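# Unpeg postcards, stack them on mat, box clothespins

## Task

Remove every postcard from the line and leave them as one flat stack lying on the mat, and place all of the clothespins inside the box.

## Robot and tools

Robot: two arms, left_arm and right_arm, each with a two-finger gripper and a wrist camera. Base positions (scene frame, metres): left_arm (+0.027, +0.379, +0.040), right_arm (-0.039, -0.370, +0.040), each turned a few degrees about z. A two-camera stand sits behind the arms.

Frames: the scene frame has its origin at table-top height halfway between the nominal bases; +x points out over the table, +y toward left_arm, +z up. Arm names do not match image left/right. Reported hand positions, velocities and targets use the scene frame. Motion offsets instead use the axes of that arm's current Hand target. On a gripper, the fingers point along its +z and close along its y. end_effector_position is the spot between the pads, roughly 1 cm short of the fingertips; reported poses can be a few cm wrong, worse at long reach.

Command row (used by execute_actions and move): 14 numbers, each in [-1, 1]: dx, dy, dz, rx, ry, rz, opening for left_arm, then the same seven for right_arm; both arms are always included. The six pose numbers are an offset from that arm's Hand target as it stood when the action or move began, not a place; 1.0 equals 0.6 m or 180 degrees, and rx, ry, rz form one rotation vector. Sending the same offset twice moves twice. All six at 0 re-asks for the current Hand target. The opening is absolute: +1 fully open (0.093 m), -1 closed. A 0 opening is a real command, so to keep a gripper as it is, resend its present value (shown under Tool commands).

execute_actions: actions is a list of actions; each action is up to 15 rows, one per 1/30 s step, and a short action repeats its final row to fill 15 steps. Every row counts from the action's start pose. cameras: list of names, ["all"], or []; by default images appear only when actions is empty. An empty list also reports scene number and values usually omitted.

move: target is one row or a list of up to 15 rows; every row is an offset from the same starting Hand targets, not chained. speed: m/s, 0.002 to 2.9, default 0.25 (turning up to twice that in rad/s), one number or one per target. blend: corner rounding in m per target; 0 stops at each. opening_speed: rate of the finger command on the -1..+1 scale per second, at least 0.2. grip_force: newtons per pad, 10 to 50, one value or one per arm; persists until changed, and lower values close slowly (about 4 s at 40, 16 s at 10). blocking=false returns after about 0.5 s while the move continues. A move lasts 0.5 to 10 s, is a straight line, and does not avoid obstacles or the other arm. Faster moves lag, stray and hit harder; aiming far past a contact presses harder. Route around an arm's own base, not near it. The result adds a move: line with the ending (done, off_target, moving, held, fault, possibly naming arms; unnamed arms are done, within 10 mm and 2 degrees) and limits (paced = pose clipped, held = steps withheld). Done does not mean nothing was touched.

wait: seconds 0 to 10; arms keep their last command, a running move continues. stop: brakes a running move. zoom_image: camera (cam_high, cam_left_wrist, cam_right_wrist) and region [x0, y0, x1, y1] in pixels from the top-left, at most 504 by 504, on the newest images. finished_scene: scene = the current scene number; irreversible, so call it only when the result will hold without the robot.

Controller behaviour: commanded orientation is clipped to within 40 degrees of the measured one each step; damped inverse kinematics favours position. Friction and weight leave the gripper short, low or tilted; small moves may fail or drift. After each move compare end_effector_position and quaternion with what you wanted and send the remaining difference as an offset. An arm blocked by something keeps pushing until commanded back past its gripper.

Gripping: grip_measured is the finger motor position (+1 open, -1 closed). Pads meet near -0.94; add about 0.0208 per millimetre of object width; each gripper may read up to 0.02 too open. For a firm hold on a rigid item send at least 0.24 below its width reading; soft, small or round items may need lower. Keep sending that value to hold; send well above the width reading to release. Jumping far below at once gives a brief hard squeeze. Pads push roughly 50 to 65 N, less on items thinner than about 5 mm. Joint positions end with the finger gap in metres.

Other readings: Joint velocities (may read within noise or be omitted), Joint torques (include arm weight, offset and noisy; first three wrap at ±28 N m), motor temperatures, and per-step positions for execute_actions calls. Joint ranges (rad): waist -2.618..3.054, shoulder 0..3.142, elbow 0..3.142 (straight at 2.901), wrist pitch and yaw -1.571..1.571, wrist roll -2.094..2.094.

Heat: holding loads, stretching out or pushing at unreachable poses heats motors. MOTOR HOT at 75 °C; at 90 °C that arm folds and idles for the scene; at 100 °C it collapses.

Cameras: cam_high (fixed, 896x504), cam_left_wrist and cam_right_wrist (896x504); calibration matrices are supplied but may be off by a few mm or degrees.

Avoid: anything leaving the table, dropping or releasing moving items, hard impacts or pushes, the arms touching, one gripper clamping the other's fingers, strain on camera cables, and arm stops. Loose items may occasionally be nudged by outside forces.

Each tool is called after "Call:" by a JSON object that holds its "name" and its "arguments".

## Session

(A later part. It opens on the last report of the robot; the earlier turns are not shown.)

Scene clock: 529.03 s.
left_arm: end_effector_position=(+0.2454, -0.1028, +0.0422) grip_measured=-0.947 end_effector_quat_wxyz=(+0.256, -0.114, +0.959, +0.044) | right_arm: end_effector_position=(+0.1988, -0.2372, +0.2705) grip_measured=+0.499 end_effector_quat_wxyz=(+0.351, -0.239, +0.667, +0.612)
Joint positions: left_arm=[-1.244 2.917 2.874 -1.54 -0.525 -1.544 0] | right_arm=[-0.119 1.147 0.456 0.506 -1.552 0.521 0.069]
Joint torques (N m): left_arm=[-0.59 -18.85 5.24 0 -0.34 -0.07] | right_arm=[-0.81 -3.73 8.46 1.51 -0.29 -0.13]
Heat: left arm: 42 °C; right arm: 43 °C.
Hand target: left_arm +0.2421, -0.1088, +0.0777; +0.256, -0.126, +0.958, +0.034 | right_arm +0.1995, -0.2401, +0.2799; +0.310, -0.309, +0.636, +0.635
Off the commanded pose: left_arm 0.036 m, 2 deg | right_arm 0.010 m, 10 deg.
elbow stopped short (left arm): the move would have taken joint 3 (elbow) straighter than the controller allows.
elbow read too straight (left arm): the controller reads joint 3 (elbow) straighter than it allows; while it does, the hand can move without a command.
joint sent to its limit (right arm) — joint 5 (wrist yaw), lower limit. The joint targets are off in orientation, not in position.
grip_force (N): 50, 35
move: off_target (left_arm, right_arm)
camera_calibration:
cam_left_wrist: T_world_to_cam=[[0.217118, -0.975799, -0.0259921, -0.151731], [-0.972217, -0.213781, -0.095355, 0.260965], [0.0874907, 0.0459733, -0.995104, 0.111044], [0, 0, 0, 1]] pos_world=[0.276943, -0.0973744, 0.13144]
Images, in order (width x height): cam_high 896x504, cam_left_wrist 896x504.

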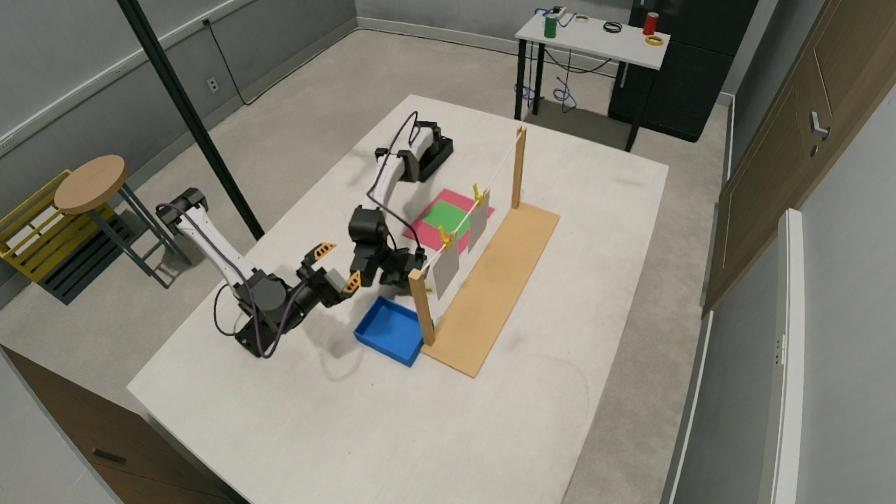

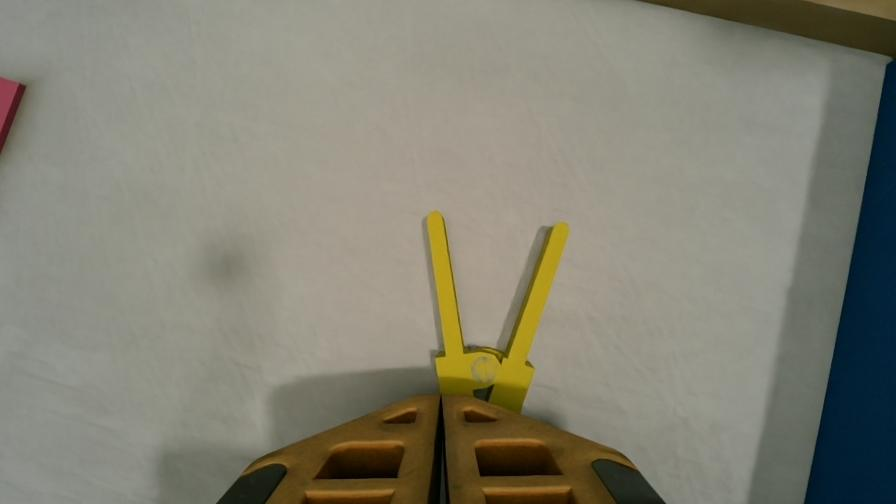

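Call:
{"name": "move", "arguments": {"target": [[-0.23,0.265,-0.333,0.0756,-0.3317,0.0434,-0.5,0,0,0,0,0,0,0.1],[-0.23,0.265,-0.333,0.0756,-0.3317,0.0434,-0.5,0.203,-0.214,0.225,0.4855,0.1394,0.1389,0.1]], "speed": 0.25, "blend": 0.02, "cameras": ["all"]}}

Scene clock: 560.27 s.
left_arm: end_effector_position=(+0.2222, +0.0455, +0.3053) grip_measured=-0.502 end_effector_quat_wxyz=(+0.693, +0.003, +0.720, +0.043) | right_arm: end_effector_position=(+0.2205, -0.1123, +0.0977) grip_measured=+0.101 end_effector_quat_wxyz=(+0.164, -0.007, +0.986, -0.006)
Joint positions: left_arm=[-1.43 1.707 1.304 -0.61 -1.527 -0.947 0.021] | right_arm=[0.94 1.789 1.217 -0.797 0.262 0.859 0.05]
Joint torques (N m): left_arm=[-0.43 -10.5 6.13 1.06 -0.56 0.01] | right_arm=[0.49 -6.74 9.09 0.75 0.17 0.14]
Motor temperatures (°C): left_arm=[23 59 37 29 24 25 23] | right_arm=[23 36 44 37 24 25 24]
Heat: left arm: 59 °C; right arm: 44 °C.
Hand target: left_arm +0.2200, +0.0499, +0.3198; +0.707, +0.000, +0.707, +0.000 | right_arm +0.2256, -0.1052, +0.1046; +0.174, +0.000, +0.985, +0.000
Off the commanded pose: left_arm 0.015 m, 5 deg | right_arm 0.011 m, 2 deg.
grip_force (N): 50, 35
move: off_target (left_arm, right_arm); blend cut to 0 m at target 1
camera_calibration:
cam_left_wrist: T_world_to_cam=[[0.0425798, -0.995366, -0.086221, 0.0628904], [-0.452685, 0.0577117, -0.889801, 0.409898], [0.890653, 0.0769185, -0.44813, 0.0211413], [0, 0, 0, 1]] pos_world=[0.164047, 0.0373169, 0.379624]
cam_right_wrist: T_world_to_cam=[[0.00271673, -0.999812, 0.0192115, -0.115999], [-0.993063, -0.000439065, 0.117581, 0.246739], [-0.11755, -0.0193977, -0.992877, 0.203195], [0, 0, 0, 1]] pos_world=[0.269228, -0.111928, 0.174964]

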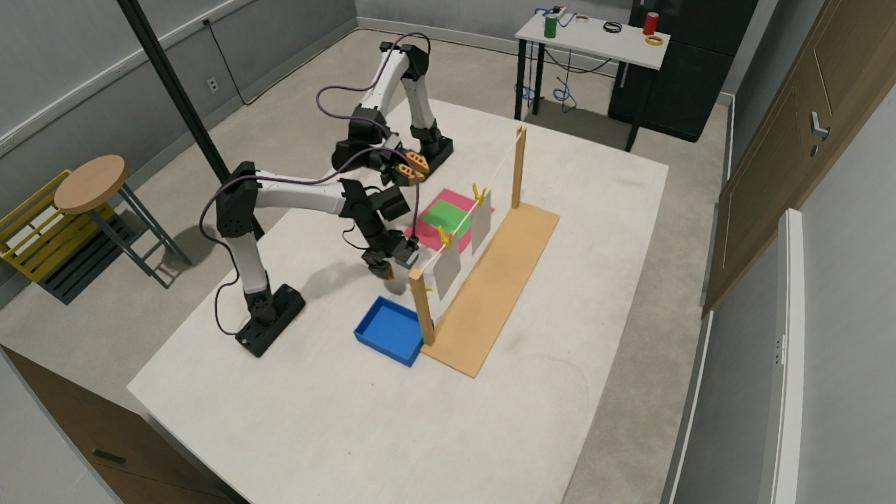

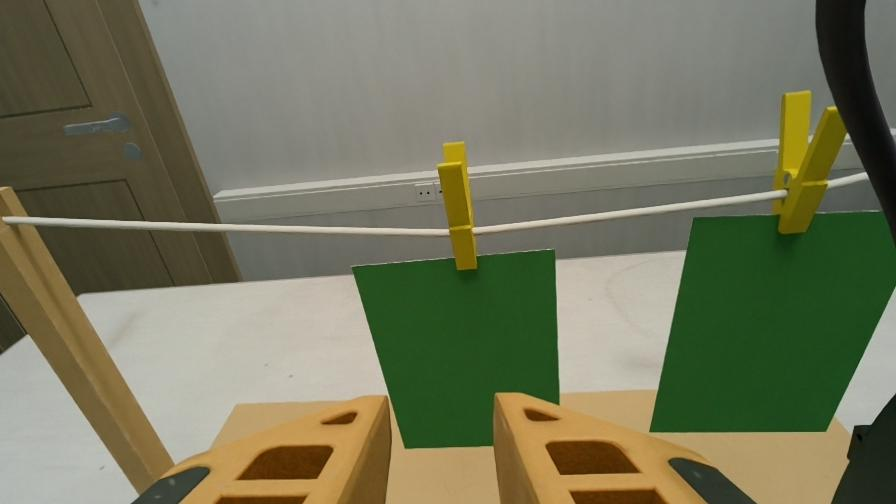

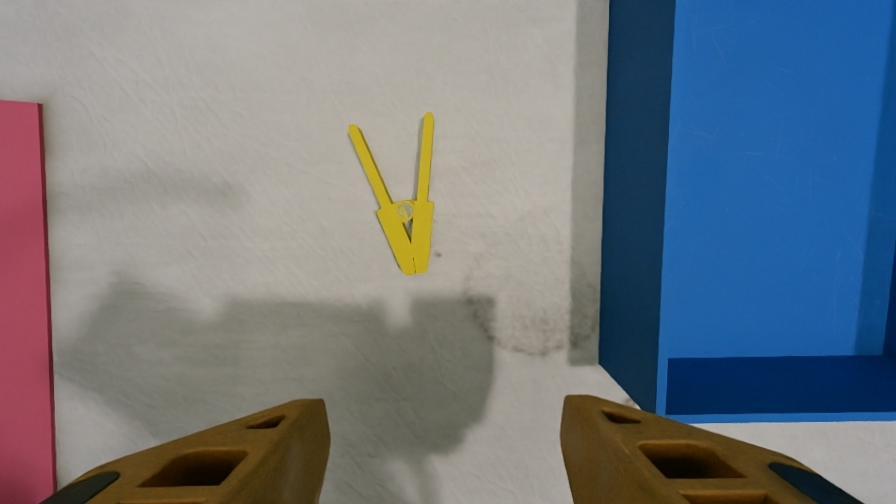

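Call:
{"name": "move", "arguments": {"target": [[0,0,0,0,0,0,-0.1,-0.0075,0.0197,0.1477,0,0,0,0.1],[0,0,0,0,0,0,-0.1,-0.0075,0.0197,0.1477,0,0,0,-0.85],[0,0,0,0,0,0,-0.1,-0.0075,0.0197,0,0,0,0,-0.85]], "speed": 0.12, "opening_speed": 0.7, "grip_force": [50,50], "cameras": ["all"]}}

Scene clock: 571.50 s.
left_arm: end_effector_position=(+0.2222, +0.0454, +0.3053) grip_measured=-0.102 end_effector_quat_wxyz=(+0.693, +0.001, +0.720, +0.041) | right_arm: end_effector_position=(+0.2357, -0.0985, +0.0636) grip_measured=-0.849 end_effector_quat_wxyz=(+0.162, -0.010, +0.987, -0.010)
Joint positions: left_arm=[-1.43 1.707 1.304 -0.609 -1.527 -0.95 0.04] | right_arm=[0.931 1.915 1.238 -0.698 0.262 0.845 0.004]
Joint torques (N m): left_arm=[-0.43 -10.25 6.78 0.88 -0.53 -0.14] | right_arm=[-0.13 -7.9 6.02 0.81 0.08 -0.03]
Motor temperatures (°C): left_arm=[23 52 37 30 24 25 23] | right_arm=[23 37 44 36 24 25 24]
Heat: left arm: 52 °C; right arm: 44 °C.
Hand target: left_arm +0.2198, +0.0501, +0.3196; +0.695, -0.019, +0.718, +0.018 (not the last commanded pose) | right_arm +0.2361, -0.0989, +0.0624; +0.161, -0.010, +0.987, -0.011 (not the last commanded pose)
Off the commanded pose: left_arm 0.015 m, 5 deg | right_arm 0.043 m, 2 deg.
move: held (right_arm; a check stopped the path), off_target (left_arm); path passed 2 of 3 targets; limits=held
pose unreachable (right arm): on one or more control steps of this call, first in action 0 (counted from 0), this arm could not follow its commanded pose, so it was not sent that pose on those steps. It may still have moved: this result reports where it is.
cause: moving toward the commanded pose would bring a part of the arm too close to another arm (this arm's wrist (the part past joint 4) and the left arm's fingers, where that arm would come to rest).
camera_calibration:
cam_left_wrist: T_world_to_cam=[[0.0426794, -0.995684, -0.082415, 0.0616574], [-0.452418, 0.0542873, -0.890152, 0.410188], [0.890784, 0.0752772, -0.448149, 0.0212158], [0, 0, 0, 1]] pos_world=[0.164046, 0.0375262, 0.379719]
cam_right_wrist: T_world_to_cam=[[0.00675039, -0.999585, 0.0280001, -0.103071], [-0.992551, -0.00329143, 0.121787, 0.265145], [-0.121644, -0.0286136, -0.992161, 0.171413], [0, 0, 0, 1]] pos_world=[0.284717, -0.0972508, 0.140664]

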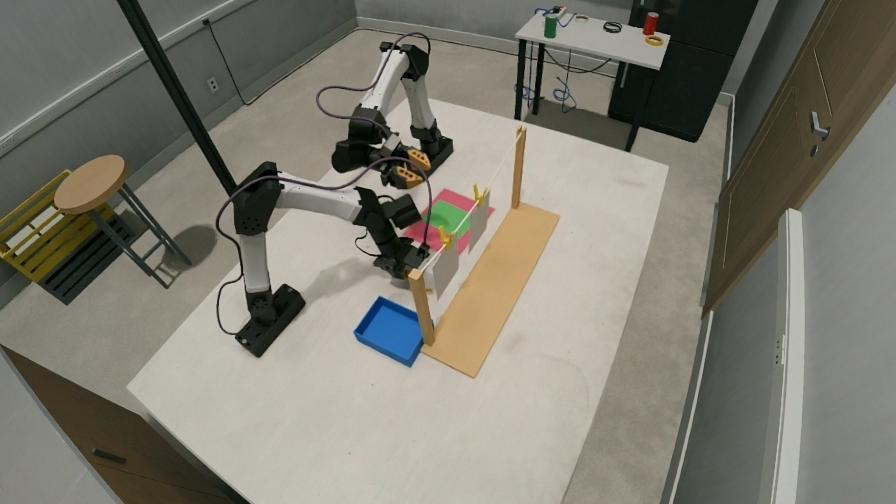

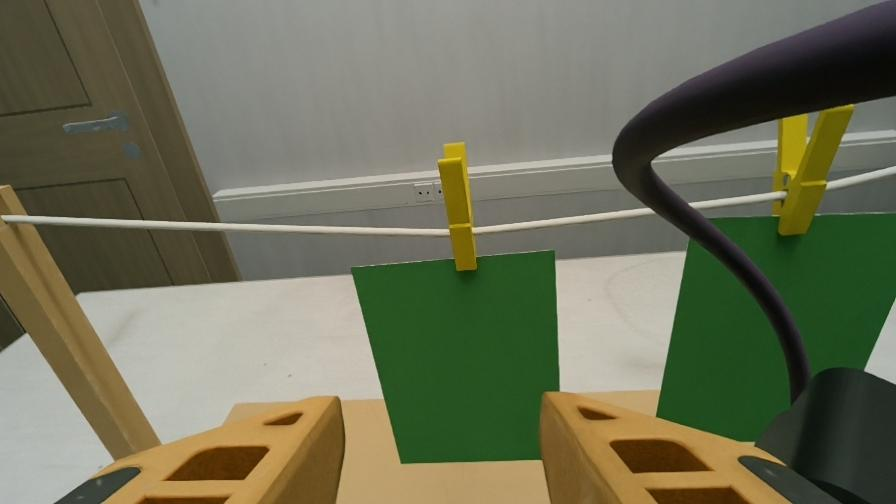

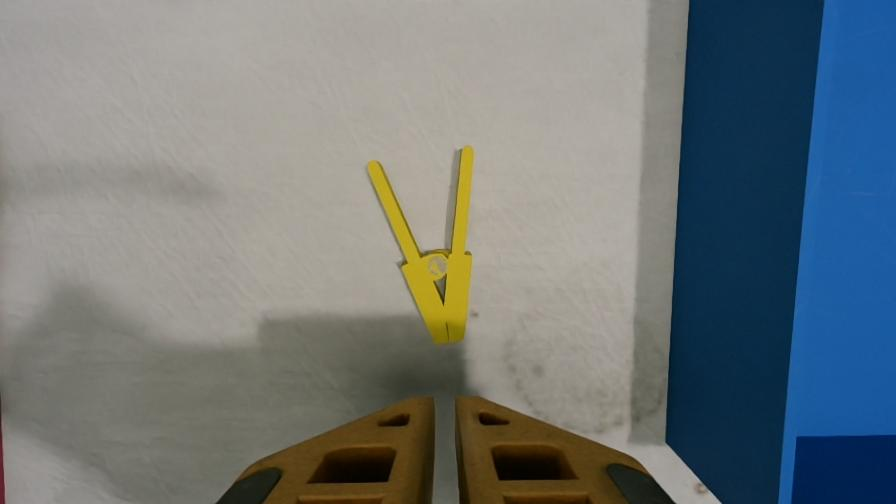

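Call:
{"name": "move", "arguments": {"target": [[0,0.17,0,0,0,0,-0.1,0,0,0,0,0,0,0.1],[0,0.17,0,0,0,0,-0.1,0,0,0.085,0,0,0,0.1],[0,0.17,0,0,0,0,-0.1,0,0,0.085,0,0,0,-0.85]], "speed": 0.15, "opening_speed": 0.7, "cameras": ["cam_right_wrist"]}}

Scene clock: 582.13 s.
left_arm: end_effector_position=(+0.2139, +0.1486, +0.3151) grip_measured=-0.102 end_effector_quat_wxyz=(+0.693, -0.007, +0.720, +0.032) | right_arm: end_effector_position=(+0.2530, -0.0997, +0.0188) grip_measured=-0.844 end_effector_quat_wxyz=(+0.168, -0.005, +0.986, -0.014)
Joint positions: left_arm=[-1.43 1.297 0.958 -0.65 -1.527 -0.951 0.04] | right_arm=[0.899 2.031 1.201 -0.534 0.271 0.821 0.005]
Joint torques (N m): left_arm=[0.35 -5.68 6.16 1.01 -0.54 0.02] | right_arm=[-0.62 -7.88 5.38 0.92 -0.08 -0.15]
Heat: left arm: 48 °C; right arm: 43 °C.
Hand target: left_arm +0.2145, +0.1520, +0.3195; +0.696, -0.019, +0.718, +0.018 | right_arm +0.2524, -0.0999, +0.0140; +0.162, -0.009, +0.987, -0.011
Off the commanded pose: left_arm 0.006 m, 2 deg | right_arm 0.005 m, 1 deg.
move: done
camera_calibration:
cam_right_wrist: T_world_to_cam=[[-0.00460034, -0.99942, 0.033747, -0.100393], [-0.994079, 0.00823416, 0.108344, 0.28953], [-0.108559, -0.0330488, -0.993541, 0.12527], [0, 0, 0, 1]] pos_world=[0.300953, -0.0985784, 0.0964796]
Images, in order (width x height): cam_right_wrist 896x504.

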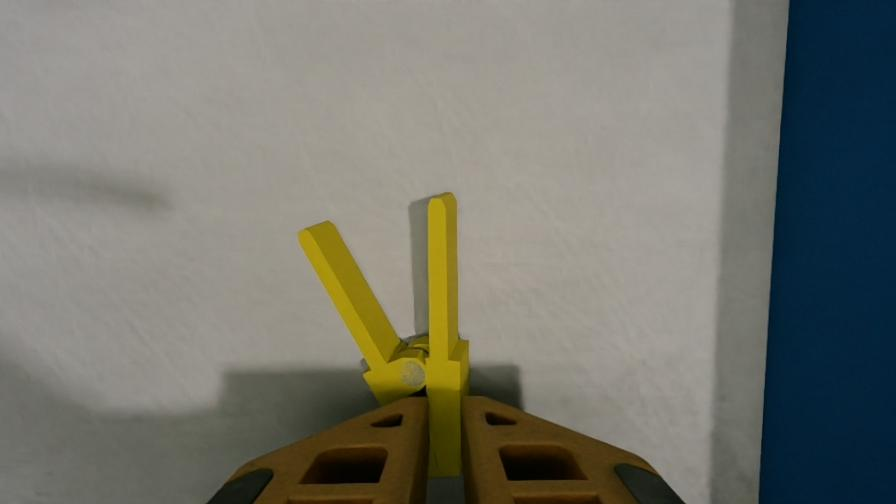

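Call:
{"name": "move", "arguments": {"target": [0,0,0,0,0,0,-0.1,-0.01,0,-0.13,0,0,0,-0.95], "speed": 0.12, "cameras": ["cam_right_wrist","cam_high"]}}

Scene clock: 586.40 s.
left_arm: end_effector_position=(+0.2139, +0.1486, +0.3151) grip_measured=-0.102 end_effector_quat_wxyz=(+0.693, -0.007, +0.720, +0.032) | right_arm: end_effector_position=(+0.2292, -0.1076, +0.0728) grip_measured=-0.948 end_effector_quat_wxyz=(+0.147, -0.018, +0.989, -0.031)
Joint positions: left_arm=[-1.43 1.297 0.958 -0.65 -1.527 -0.951 0.04] | right_arm=[0.931 1.901 1.266 -0.791 0.265 0.836 0]
Joint torques (N m): left_arm=[0.27 -5.65 6.16 1.02 -0.53 0.02] | right_arm=[0.58 -10.48 8.4 0.66 0.06 0.14]
Motor temperatures (°C): left_arm=[23 46 37 30 24 25 23] | right_arm=[23 39 43 35 24 25 24]
Heat: left arm: 46 °C; right arm: 43 °C.
Hand target: left_arm +0.2145, +0.1520, +0.3195; +0.696, -0.019, +0.718, +0.018 | right_arm +0.2332, -0.0982, +0.0899; +0.162, -0.010, +0.987, -0.011
Off the commanded pose: left_arm 0.006 m, 2 deg | right_arm 0.020 m, 3 deg.
move: off_target (right_arm)
camera_calibration:
cam_right_wrist: T_world_to_cam=[[0.0159139, -0.997275, 0.0720368, -0.117435], [-0.988467, -0.00484011, 0.151359, 0.254275], [-0.150598, -0.0736147, -0.98585, 0.180746], [0, 0, 0, 1]] pos_world=[0.280431, -0.102579, 0.148161]
Images, in order (width x height): cam_high 896x504, cam_right_wrist 896x504.

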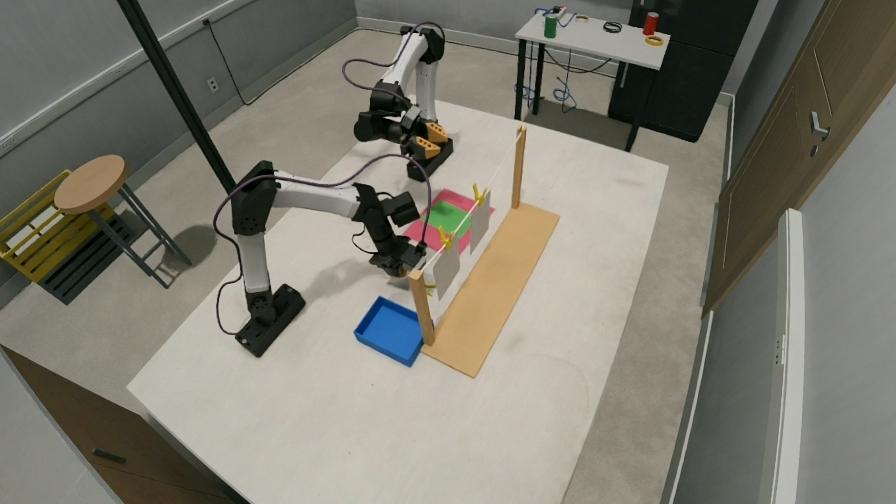

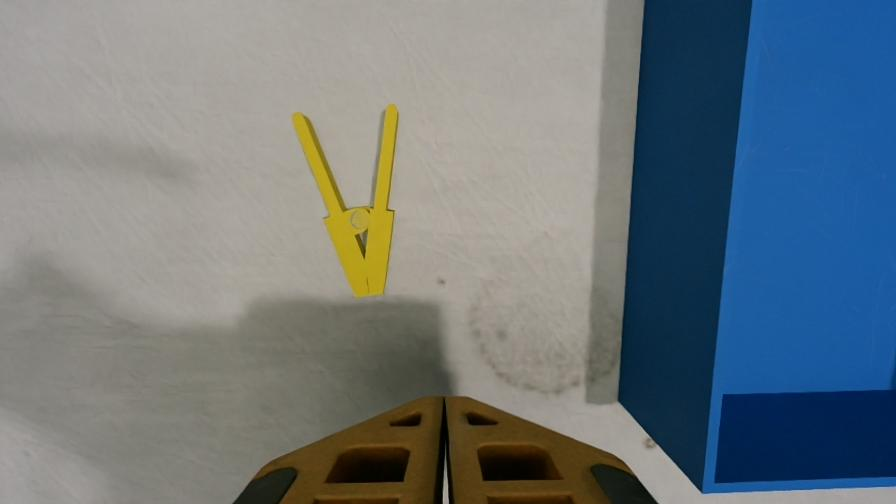

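Call:
{"name": "move", "arguments": {"target": [0,0,0,0,0,0,-0.1,0.003,0.0347,0.1368,0,0,0,0.1], "speed": 0.12, "cameras": ["cam_right_wrist"]}}

Scene clock: 600.43 s.
left_arm: end_effector_position=(+0.2139, +0.1486, +0.3151) grip_measured=-0.102 end_effector_quat_wxyz=(+0.693, -0.007, +0.720, +0.032) | right_arm: end_effector_position=(+0.2458, -0.0871, +0.0101) grip_measured=+0.099 end_effector_quat_wxyz=(+0.150, -0.017, +0.988, -0.027)
Joint positions: left_arm=[-1.43 1.297 0.958 -0.65 -1.527 -0.951 0.04] | right_arm=[0.931 2.093 1.269 -0.591 0.265 0.836 0.05]
Joint torques (N m): left_arm=[0.21 -5.68 6.15 1.03 -0.54 0] | right_arm=[-1.11 -7.88 7.39 1.04 0.03 -0.03]
Heat: left arm: 42 °C; right arm: 45 °C.
Hand target: left_arm +0.2145, +0.1520, +0.3195; +0.696, -0.019, +0.718, +0.018 | right_arm +0.2573, -0.0790, +0.0110; +0.162, -0.010, +0.987, -0.011
Off the commanded pose: left_arm 0.006 m, 2 deg | right_arm 0.014 m, 2 deg.
move: off_target (right_arm)
camera_calibration:
cam_right_wrist: T_world_to_cam=[[0.0154878, -0.997877, 0.0632522, -0.0926049], [-0.989455, -0.00618436, 0.14471, 0.280374], [-0.144011, -0.0648264, -0.98745, 0.122211], [0, 0, 0, 1]] pos_world=[0.296451, -0.0827519, 0.0859618]
Images, in order (width x height): cam_right_wrist 896x504.

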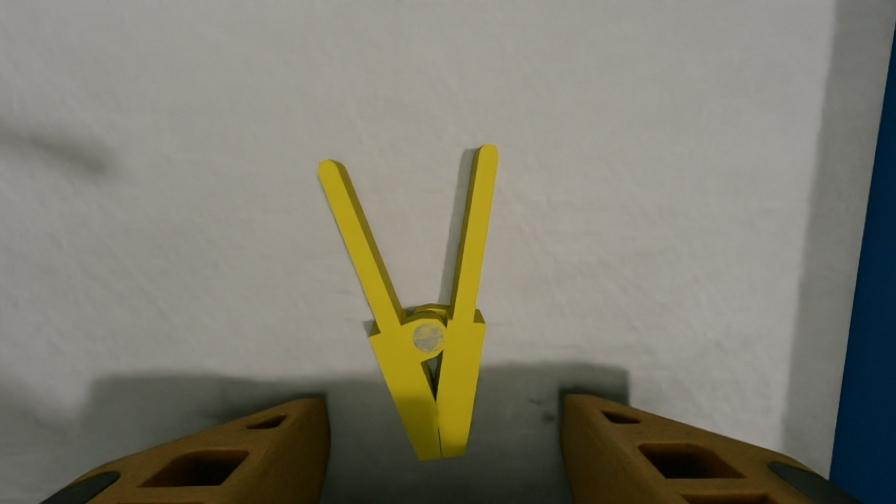

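Call:
{"name": "move", "arguments": {"target": [[0,0,0,0,0,0,-0.1,-0.015,0,0,0,0,0,0.1],[0,0,0,0,0,0,-0.1,-0.015,0,0,0,0,0,-0.85]], "speed": 0.1, "opening_speed": 0.7, "cameras": ["cam_right_wrist"]}}

Scene clock: 607.97 s.
left_arm: end_effector_position=(+0.2139, +0.1486, +0.3151) grip_measured=-0.102 end_effector_quat_wxyz=(+0.693, -0.007, +0.720, +0.032) | right_arm: end_effector_position=(+0.2542, -0.0866, +0.0102) grip_measured=-0.730 end_effector_quat_wxyz=(+0.150, -0.010, +0.988, -0.022)
Joint positions: left_arm=[-1.43 1.297 0.958 -0.65 -1.527 -0.951 0.04] | right_arm=[0.912 2.107 1.292 -0.591 0.256 0.83 0.01]
Joint torques (N m): left_arm=[0.35 -5.64 6.3 1.01 -0.53 0] | right_arm=[-0.92 -8.24 8.2 0.9 0.09 -0.15]
Motor temperatures (°C): left_arm=[23 40 36 30 24 25 23] | right_arm=[23 42 44 34 24 25 24]
Heat: left arm: 40 °C; right arm: 44 °C.
Hand target: left_arm +0.2145, +0.1520, +0.3195; +0.696, -0.019, +0.718, +0.018 | right_arm +0.2658, -0.0789, +0.0138; +0.161, -0.010, +0.987, -0.011
Off the commanded pose: left_arm 0.006 m, 2 deg | right_arm 0.014 m, 2 deg.
move: off_target (right_arm); target 2's new opening was sent with right_arm's hand 0.015 m and 2 deg from that target
camera_calibration:
cam_right_wrist: T_world_to_cam=[[0.00351843, -0.998635, 0.0521192, -0.0890672], [-0.989259, 0.00414044, 0.146116, 0.289551], [-0.146132, -0.0520734, -0.987894, 0.125135], [0, 0, 0, 1]] pos_world=[0.30504, -0.0836283, 0.0859546]
Images, in order (width x height): cam_right_wrist 896x504.

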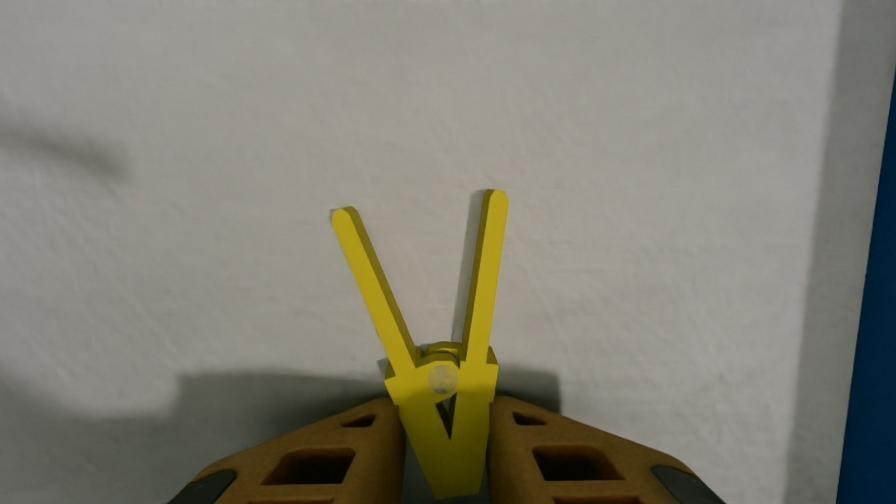

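Call:
{"name": "move", "arguments": {"target": [[0,0,0,0,0,0,-0.1,-0.053,-0.022,-0.21,0,0,0,-0.9],[0,0,0,0,0,0,-0.1,-0.044,-0.272,-0.207,0,0,0,-0.9]], "speed": 0.15, "blend": 0.03, "cameras": ["cam_right_wrist","cam_high"]}}

Scene clock: 619.93 s.
left_arm: end_effector_position=(+0.2139, +0.1486, +0.3151) grip_measured=-0.102 end_effector_quat_wxyz=(+0.693, -0.007, +0.720, +0.032) | right_arm: end_effector_position=(+0.2517, -0.2401, +0.1386) grip_measured=-0.746 end_effector_quat_wxyz=(+0.148, -0.006, +0.989, -0.022)
Joint positions: left_arm=[-1.43 1.297 0.958 -0.65 -1.527 -0.951 0.04] | right_arm=[0.554 1.54 1.114 -0.903 0.181 0.48 0.009]
Joint torques (N m): left_arm=[0.36 -5.59 6.17 1.02 -0.5 0.01] | right_arm=[-0.53 -7.75 5.81 1.1 -0.05 -0.16]
Heat: left arm: 38 °C; right arm: 44 °C.
Hand target: left_arm +0.2145, +0.1520, +0.3195; +0.696, -0.019, +0.718, +0.018 | right_arm +0.2538, -0.2391, +0.1440; +0.162, -0.009, +0.987, -0.011
Off the commanded pose: left_arm 0.006 m, 2 deg | right_arm 0.006 m, 2 deg.
move: done
camera_calibration:
cam_right_wrist: T_world_to_cam=[[-0.00445393, -0.998747, 0.049848, -0.246862], [-0.988852, 0.0118183, 0.148435, 0.270362], [-0.148838, -0.0486311, -0.987665, 0.245101], [0, 0, 0, 1]] pos_world=[0.302729, -0.237828, 0.214251]
Images, in order (width x height): cam_high 896x504, cam_right_wrist 896x504.

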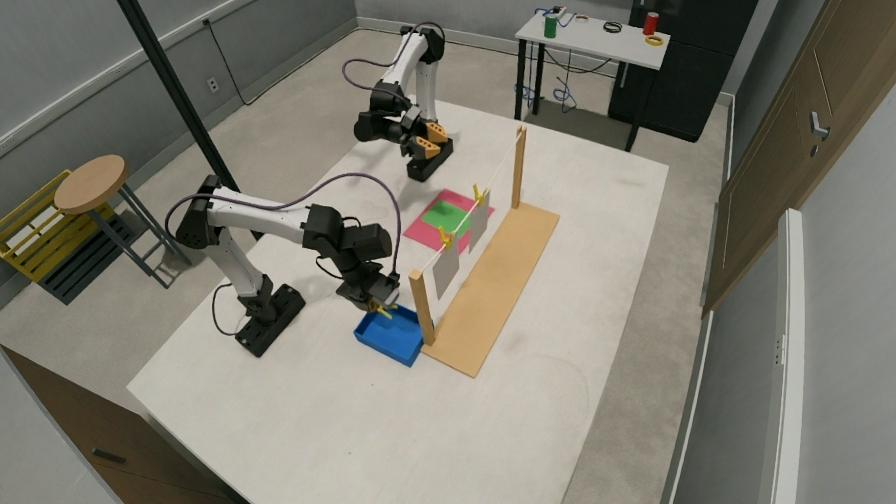

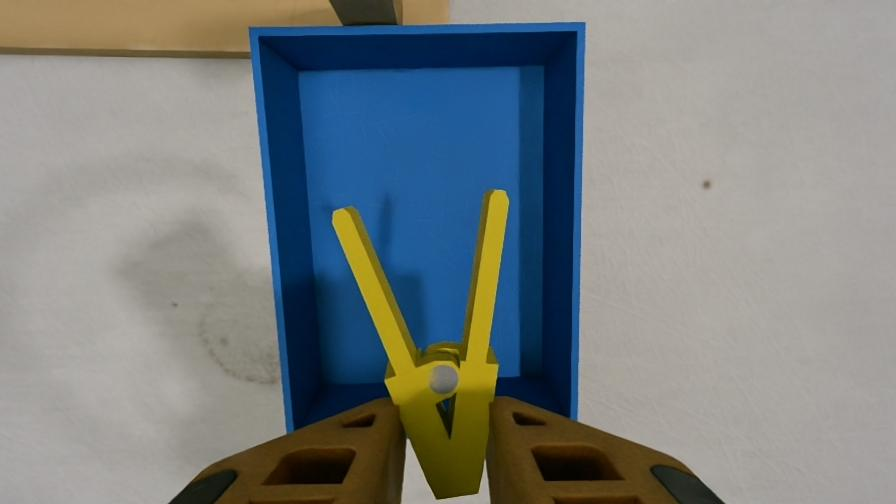

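Call:
{"name": "move", "arguments": {"target": [[-0.05,-0.17,0.093,0.0166,-0.01,0,0,0.036,0.006,0.169,0,0,0,-0.9],[-0.05,-0.17,0.093,0.0166,-0.01,0,0,0.036,0.006,0.169,0,0,0,-0.25],[-0.05,-0.17,0.093,0.0166,-0.01,0,0,-0.03,0,-0.025,0,0,0,-0.25]], "speed": [0.12,0.1,0.15], "opening_speed": 0.5, "cameras": ["all"]}}

Scene clock: 635.20 s.
left_arm: end_effector_position=(+0.2741, +0.0533, +0.3472) grip_measured=-0.002 end_effector_quat_wxyz=(+0.704, +0.006, +0.710, +0.009) | right_arm: end_effector_position=(+0.2595, -0.2393, +0.1493) grip_measured=-0.251 end_effector_quat_wxyz=(+0.145, -0.010, +0.989, -0.022)
Joint positions: left_arm=[-1.272 1.565 1.057 0.473 -1.337 -0.012 0.045] | right_arm=[0.541 1.565 1.183 -0.951 0.175 0.461 0.033]
Joint torques (N m): left_arm=[0.76 -5.97 6.34 1.68 0.01 0.03] | right_arm=[-1.13 -7.53 9.11 0.83 -0.06 -0.16]
Heat: left arm: 37 °C; right arm: 43 °C.
Hand target: left_arm +0.2765, +0.0531, +0.3478; +0.707, +0.000, +0.707, -0.001 | right_arm +0.2660, -0.2385, +0.1638; +0.161, -0.009, +0.987, -0.011
Off the commanded pose: left_arm 0.002 m, 1 deg | right_arm 0.016 m, 2 deg.
move: off_target (right_arm)
camera_calibration:
cam_left_wrist: T_world_to_cam=[[-0.00710055, -0.999077, -0.0423529, 0.0706537], [-0.422852, 0.0413808, -0.905254, 0.468316], [0.906171, 0.0114812, -0.422756, -0.0164591], [0, 0, 0, 1]] pos_world=[0.213445, 0.0513982, 0.419979]
cam_right_wrist: T_world_to_cam=[[0.00330565, -0.998627, 0.0522894, -0.248874], [-0.987921, 0.00483979, 0.154886, 0.273621], [-0.154926, -0.0521697, -0.986548, 0.257376], [0, 0, 0, 1]] pos_world=[0.311013, -0.236429, 0.224547]

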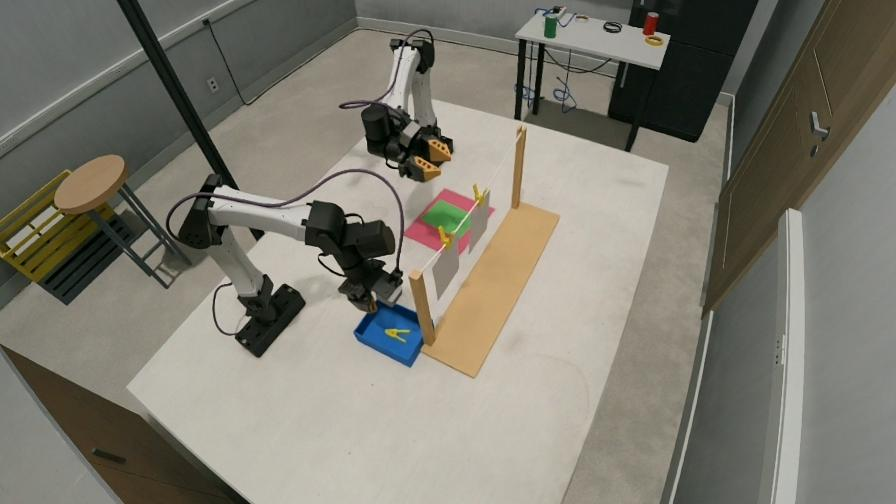

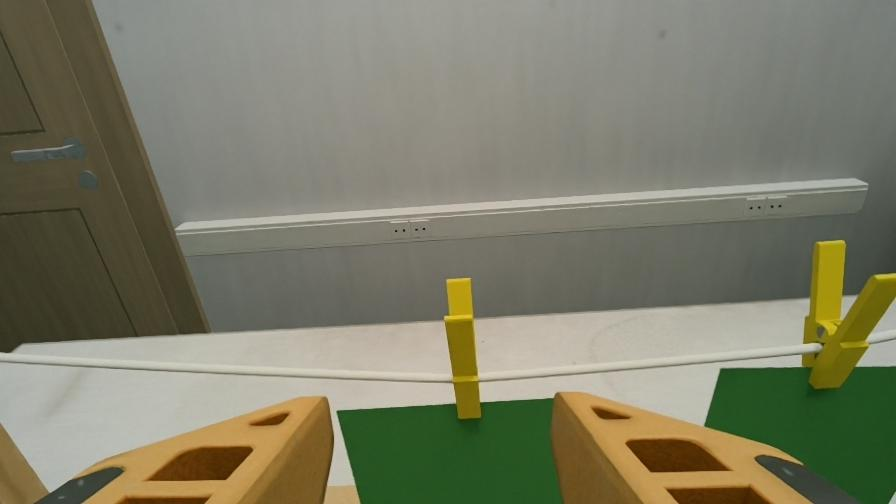

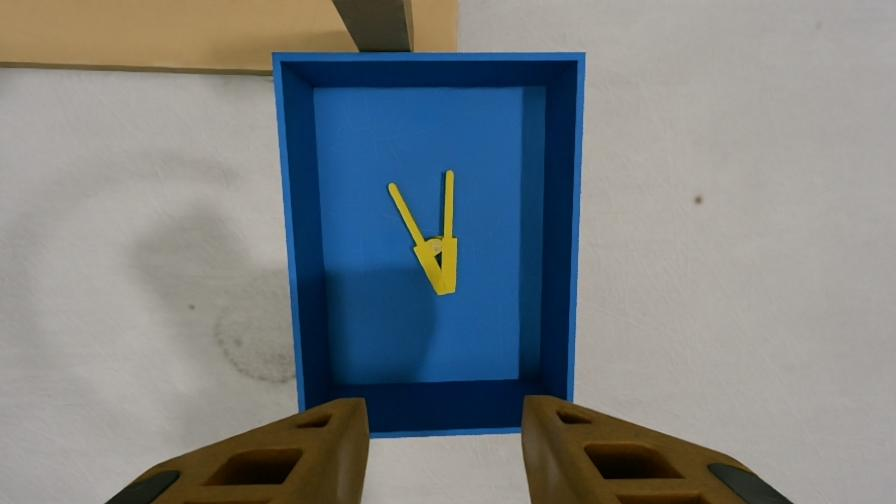

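Call:
{"name": "move", "arguments": {"target": [[0,0.167,0,0,0,0,0,0.084,0.061,0.179,0,0,0,-0.9],[0,0.167,0,0,0,0,0,0.078,0.303,0.175,0,0,0,-0.9],[0,0.167,0,0,0,0,0,-0.069,0.2,-0.205,0,0,0,-0.9],[0,0.0,0,0,0,0,0,-0.069,-0.1,-0.205,0,0,0,0.5]], "speed": [0.15,0.08,0.15,0.2], "blend": [0,0,0.02,0], "cameras": ["all"]}}

Scene clock: 671.47 s.
left_arm: end_effector_position=(+0.2767, +0.0575, +0.3343) grip_measured=-0.002 end_effector_quat_wxyz=(+0.701, +0.025, +0.713, +0.019) | right_arm: end_effector_position=(+0.2666, -0.2952, +0.2900) grip_measured=+0.499 end_effector_quat_wxyz=(+0.147, -0.006, +0.989, -0.018)
Joint positions: left_arm=[-1.26 1.554 1.011 0.473 -1.312 -0.005 0.045] | right_arm=[0.343 1.569 1.755 -1.484 0.12 0.275 0.069]
Joint torques (N m): left_arm=[-0.42 -5.08 10.1 1.67 -0.2 -0.07] | right_arm=[-0.55 -7.32 5.38 1.16 -0.11 -0.17]
Heat: left arm: 37 °C; right arm: 45 °C.
Hand target: left_arm +0.2765, +0.0531, +0.3479; +0.707, -0.001, +0.707, -0.001 | right_arm +0.2669, -0.2952, +0.2951; +0.162, -0.010, +0.987, -0.011
Off the commanded pose: left_arm 0.014 m, 4 deg | right_arm 0.005 m, 2 deg.
move: off_target (left_arm)
camera_calibration:
cam_left_wrist: T_world_to_cam=[[-0.0206972, -0.996329, -0.0830653, 0.0915423], [-0.430835, 0.0838612, -0.898526, 0.455143], [0.902193, 0.0171904, -0.430989, -0.0207266], [0, 0, 0, 1]] pos_world=[0.216686, 0.0533937, 0.407629]
cam_right_wrist: T_world_to_cam=[[-0.00365762, -0.999047, 0.0434892, -0.307763], [-0.988508, 0.0101847, 0.150828, 0.262022], [-0.151127, -0.0424377, -0.987603, 0.396599], [0, 0, 0, 1]] pos_world=[0.317822, -0.293308, 0.365546]

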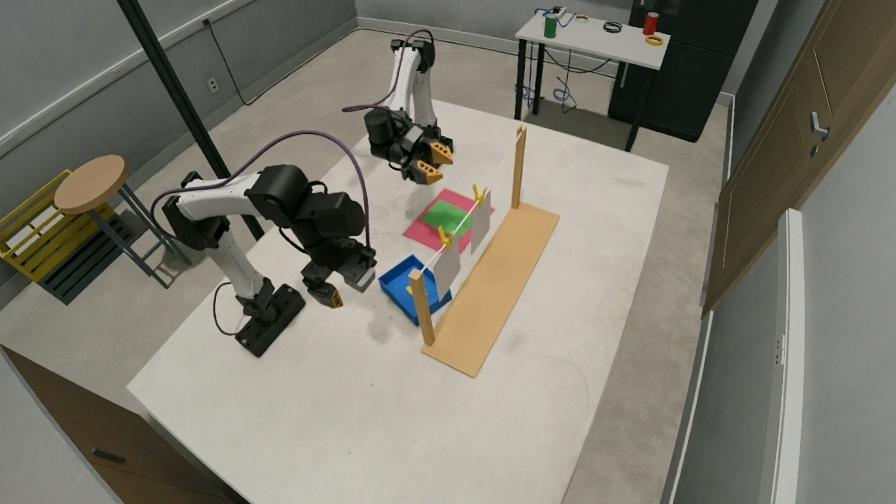

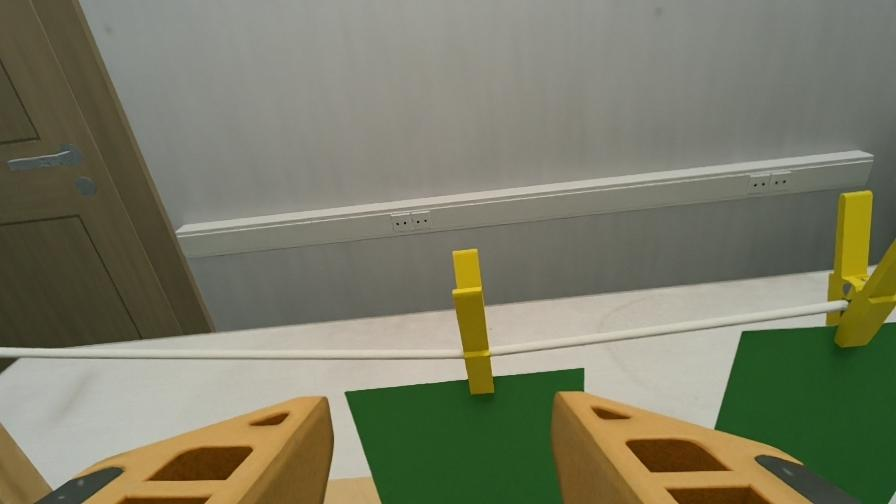

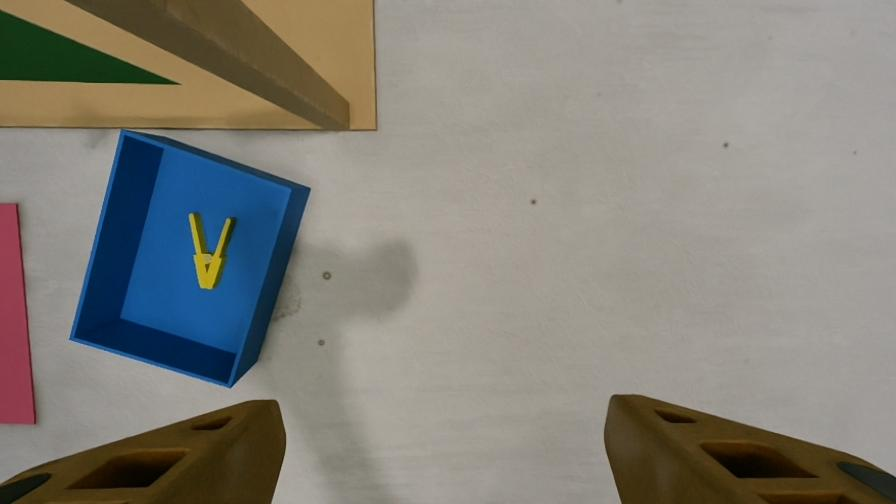

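Call:
{"name": "move", "arguments": {"target": [[0.057,-0.006,0.1875,0,0,0,0,0.0275,0.354,0.166,-0.49,-0.1437,-0.1298,1],[0.057,-0.006,0.1875,0,0,0,-0.75,0.0275,0.354,0.166,-0.49,-0.1437,-0.1298,1],[0.089,-0.006,0.1955,0,0.25,0,-0.75,0.0275,0.354,0.166,-0.49,-0.1437,-0.1298,1]], "speed": [0.2,0.1,0.12], "opening_speed": 1.0, "cameras": ["all"]}}

Call:
{"name": "zoom_image", "arguments": {"camera": "cam_high", "region": [380, 140, 560, 320]}}

Scene clock: 702.60 s.
left_arm: end_effector_position=(+0.3889, +0.0471, +0.2896) grip_measured=-0.746 end_effector_quat_wxyz=(+0.379, +0.009, +0.925, -0.002) | right_arm: end_effector_position=(+0.2835, -0.0872, +0.1927) grip_measured=+1.000 end_effector_quat_wxyz=(+0.302, -0.297, +0.643, +0.638)
Joint positions: left_arm=[-0.873 2.014 2.101 -1.118 -0.591 -0.745 0.009] | right_arm=[0.381 1.957 0.77 1.177 -1.219 0.688 0.093]
Joint torques (N m): left_arm=[0.83 -8.05 9.5 0.93 -0.39 -0.08] | right_arm=[0.68 -6.82 4.51 1.95 -0.12 0.04]
Motor temperatures (°C): left_arm=[23 35 39 34 24 25 23] | right_arm=[23 41 42 33 24 25 24]
Heat: left arm: 39 °C; right arm: 42 °C.
Hand target: left_arm +0.3937, +0.0493, +0.2943; +0.382, +0.000, +0.924, -0.001 | right_arm +0.2798, -0.0851, +0.1903; +0.299, -0.298, +0.641, +0.641
Off the commanded pose: left_arm 0.007 m, 1 deg | right_arm 0.005 m, 1 deg.
move: done; target 2's new opening was sent with left_arm's hand 0.016 m and 3 deg from that target
camera_calibration:
cam_left_wrist: T_world_to_cam=[[-0.04231, -0.999059, -0.00950042, 0.0670235], [-0.93875, 0.0430072, -0.341904, 0.502368], [0.341991, -0.00554743, -0.939687, 0.225232], [0, 0, 0, 1]] pos_world=[0.397406, 0.0466044, 0.384046]
cam_right_wrist: T_world_to_cam=[[0.761826, -0.0177812, -0.647538, -0.0939842], [-0.590858, -0.428831, -0.683367, 0.300977], [-0.265533, 0.90321, -0.337201, 0.301397], [0, 0, 0, 1]] pos_world=[0.329465, -0.144827, 0.246451]

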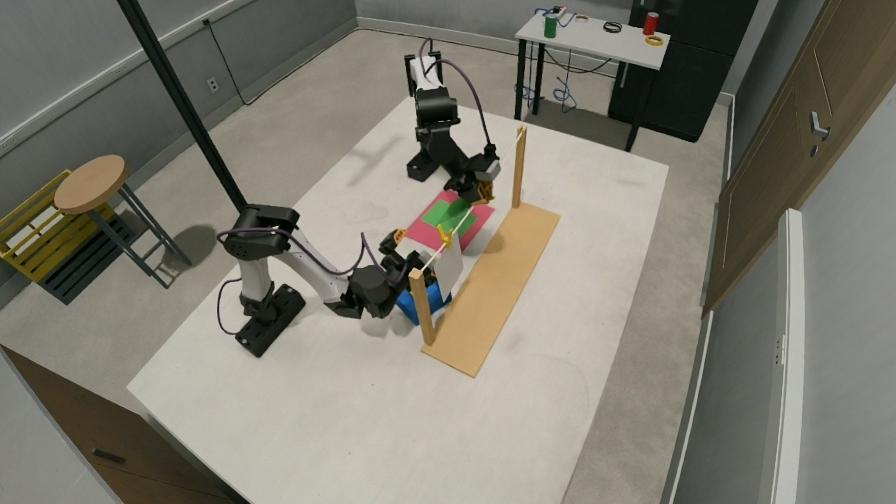

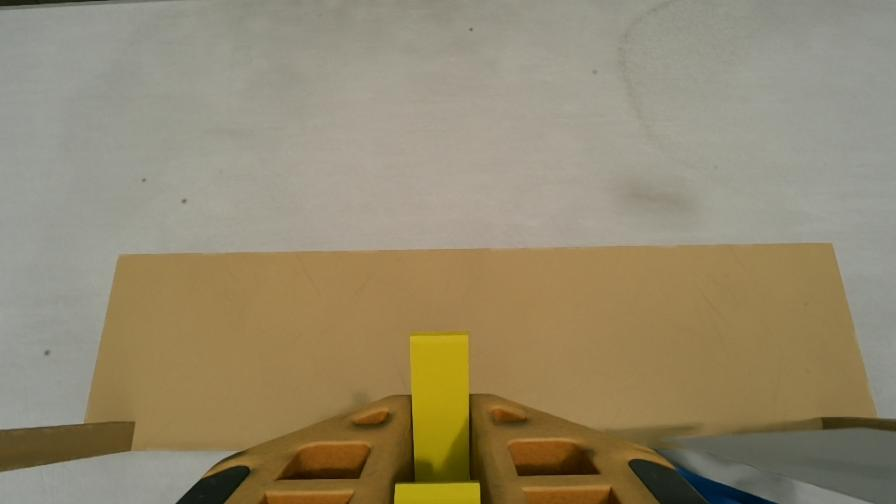

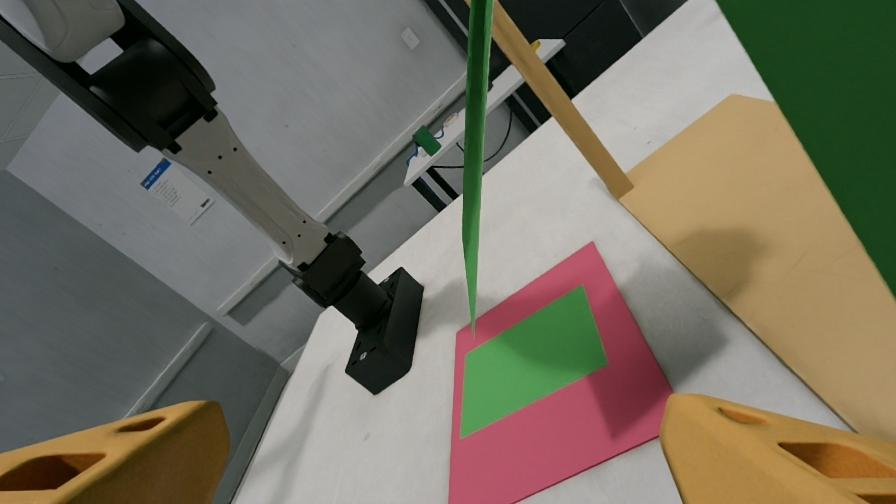

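Scaled by 2.800 from the camera's 896x504 image, which has a finer 1280x720 frame.

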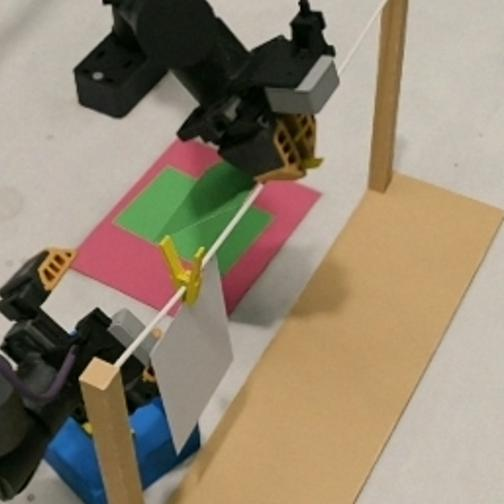

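Call:
{"name": "move", "arguments": {"target": [[0,0,0,0,0,0,-0.75,0.03,-0.021,0.175,0,0,0,1],[0,0,0,0,0,0,-0.75,0.03,-0.021,0.175,0,0,0,-1]], "speed": 0.1, "opening_speed": 0.8, "grip_force": [50,40], "cameras": ["cam_right_wrist","cam_high"]}}

Scene clock: 715.80 s.
left_arm: end_effector_position=(+0.3887, +0.0471, +0.2895) grip_measured=-0.746 end_effector_quat_wxyz=(+0.379, +0.009, +0.925, -0.002) | right_arm: end_effector_position=(+0.2728, +0.0153, +0.1629) grip_measured=-0.988 end_effector_quat_wxyz=(+0.291, -0.298, +0.647, +0.639)
Joint positions: left_arm=[-0.873 2.014 2.101 -1.118 -0.59 -0.746 0.009] | right_arm=[0.645 2.148 0.937 1.185 -0.969 0.69 0]
Joint torques (N m): left_arm=[0.77 -8.12 9.51 0.92 -0.4 -0.03] | right_arm=[0.21 -8.28 7.57 1.94 -0.04 0.02]
Heat: left arm: 41 °C; right arm: 41 °C.
Hand target: left_arm +0.3937, +0.0493, +0.2943; +0.383, +0.000, +0.924, -0.001 | right_arm +0.2780, +0.0199, +0.1686; +0.299, -0.298, +0.641, +0.641
Off the commanded pose: left_arm 0.007 m, 1 deg | right_arm 0.009 m, 1 deg.
grip_force (N): 50, 40
move: done
camera_calibration:
cam_right_wrist: T_world_to_cam=[[0.752612, -0.0145279, -0.658303, -0.09915], [-0.594655, -0.444333, -0.67004, 0.317402], [-0.282772, 0.895744, -0.34305, 0.201754], [0, 0, 0, 1]] pos_world=[0.320416, -0.0411278, 0.216613]
Images, in order (width x height): cam_high 896x504, cam_right_wrist 896x504.

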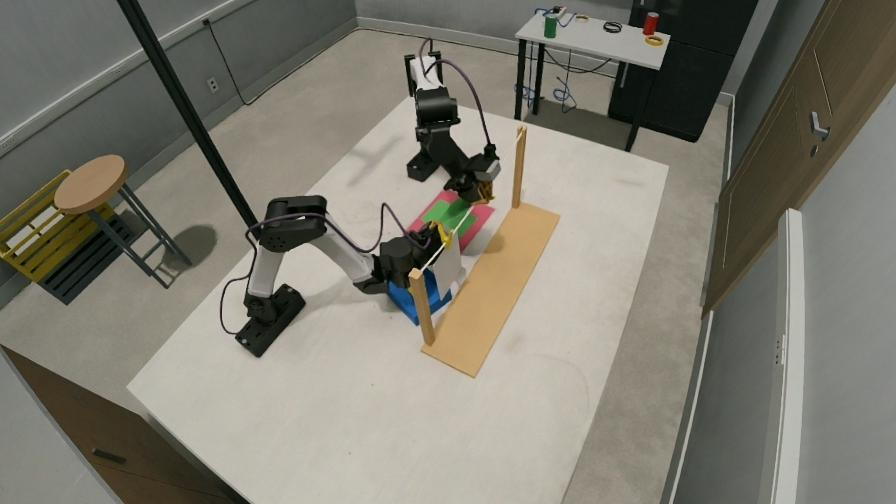

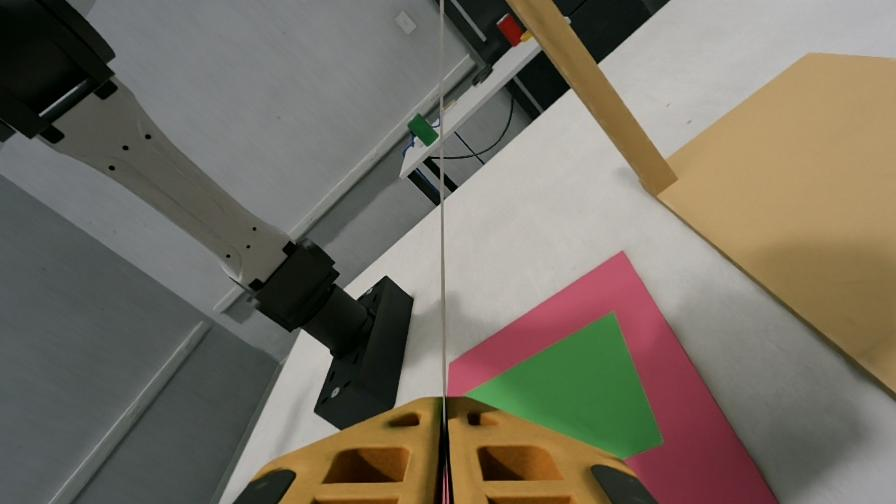

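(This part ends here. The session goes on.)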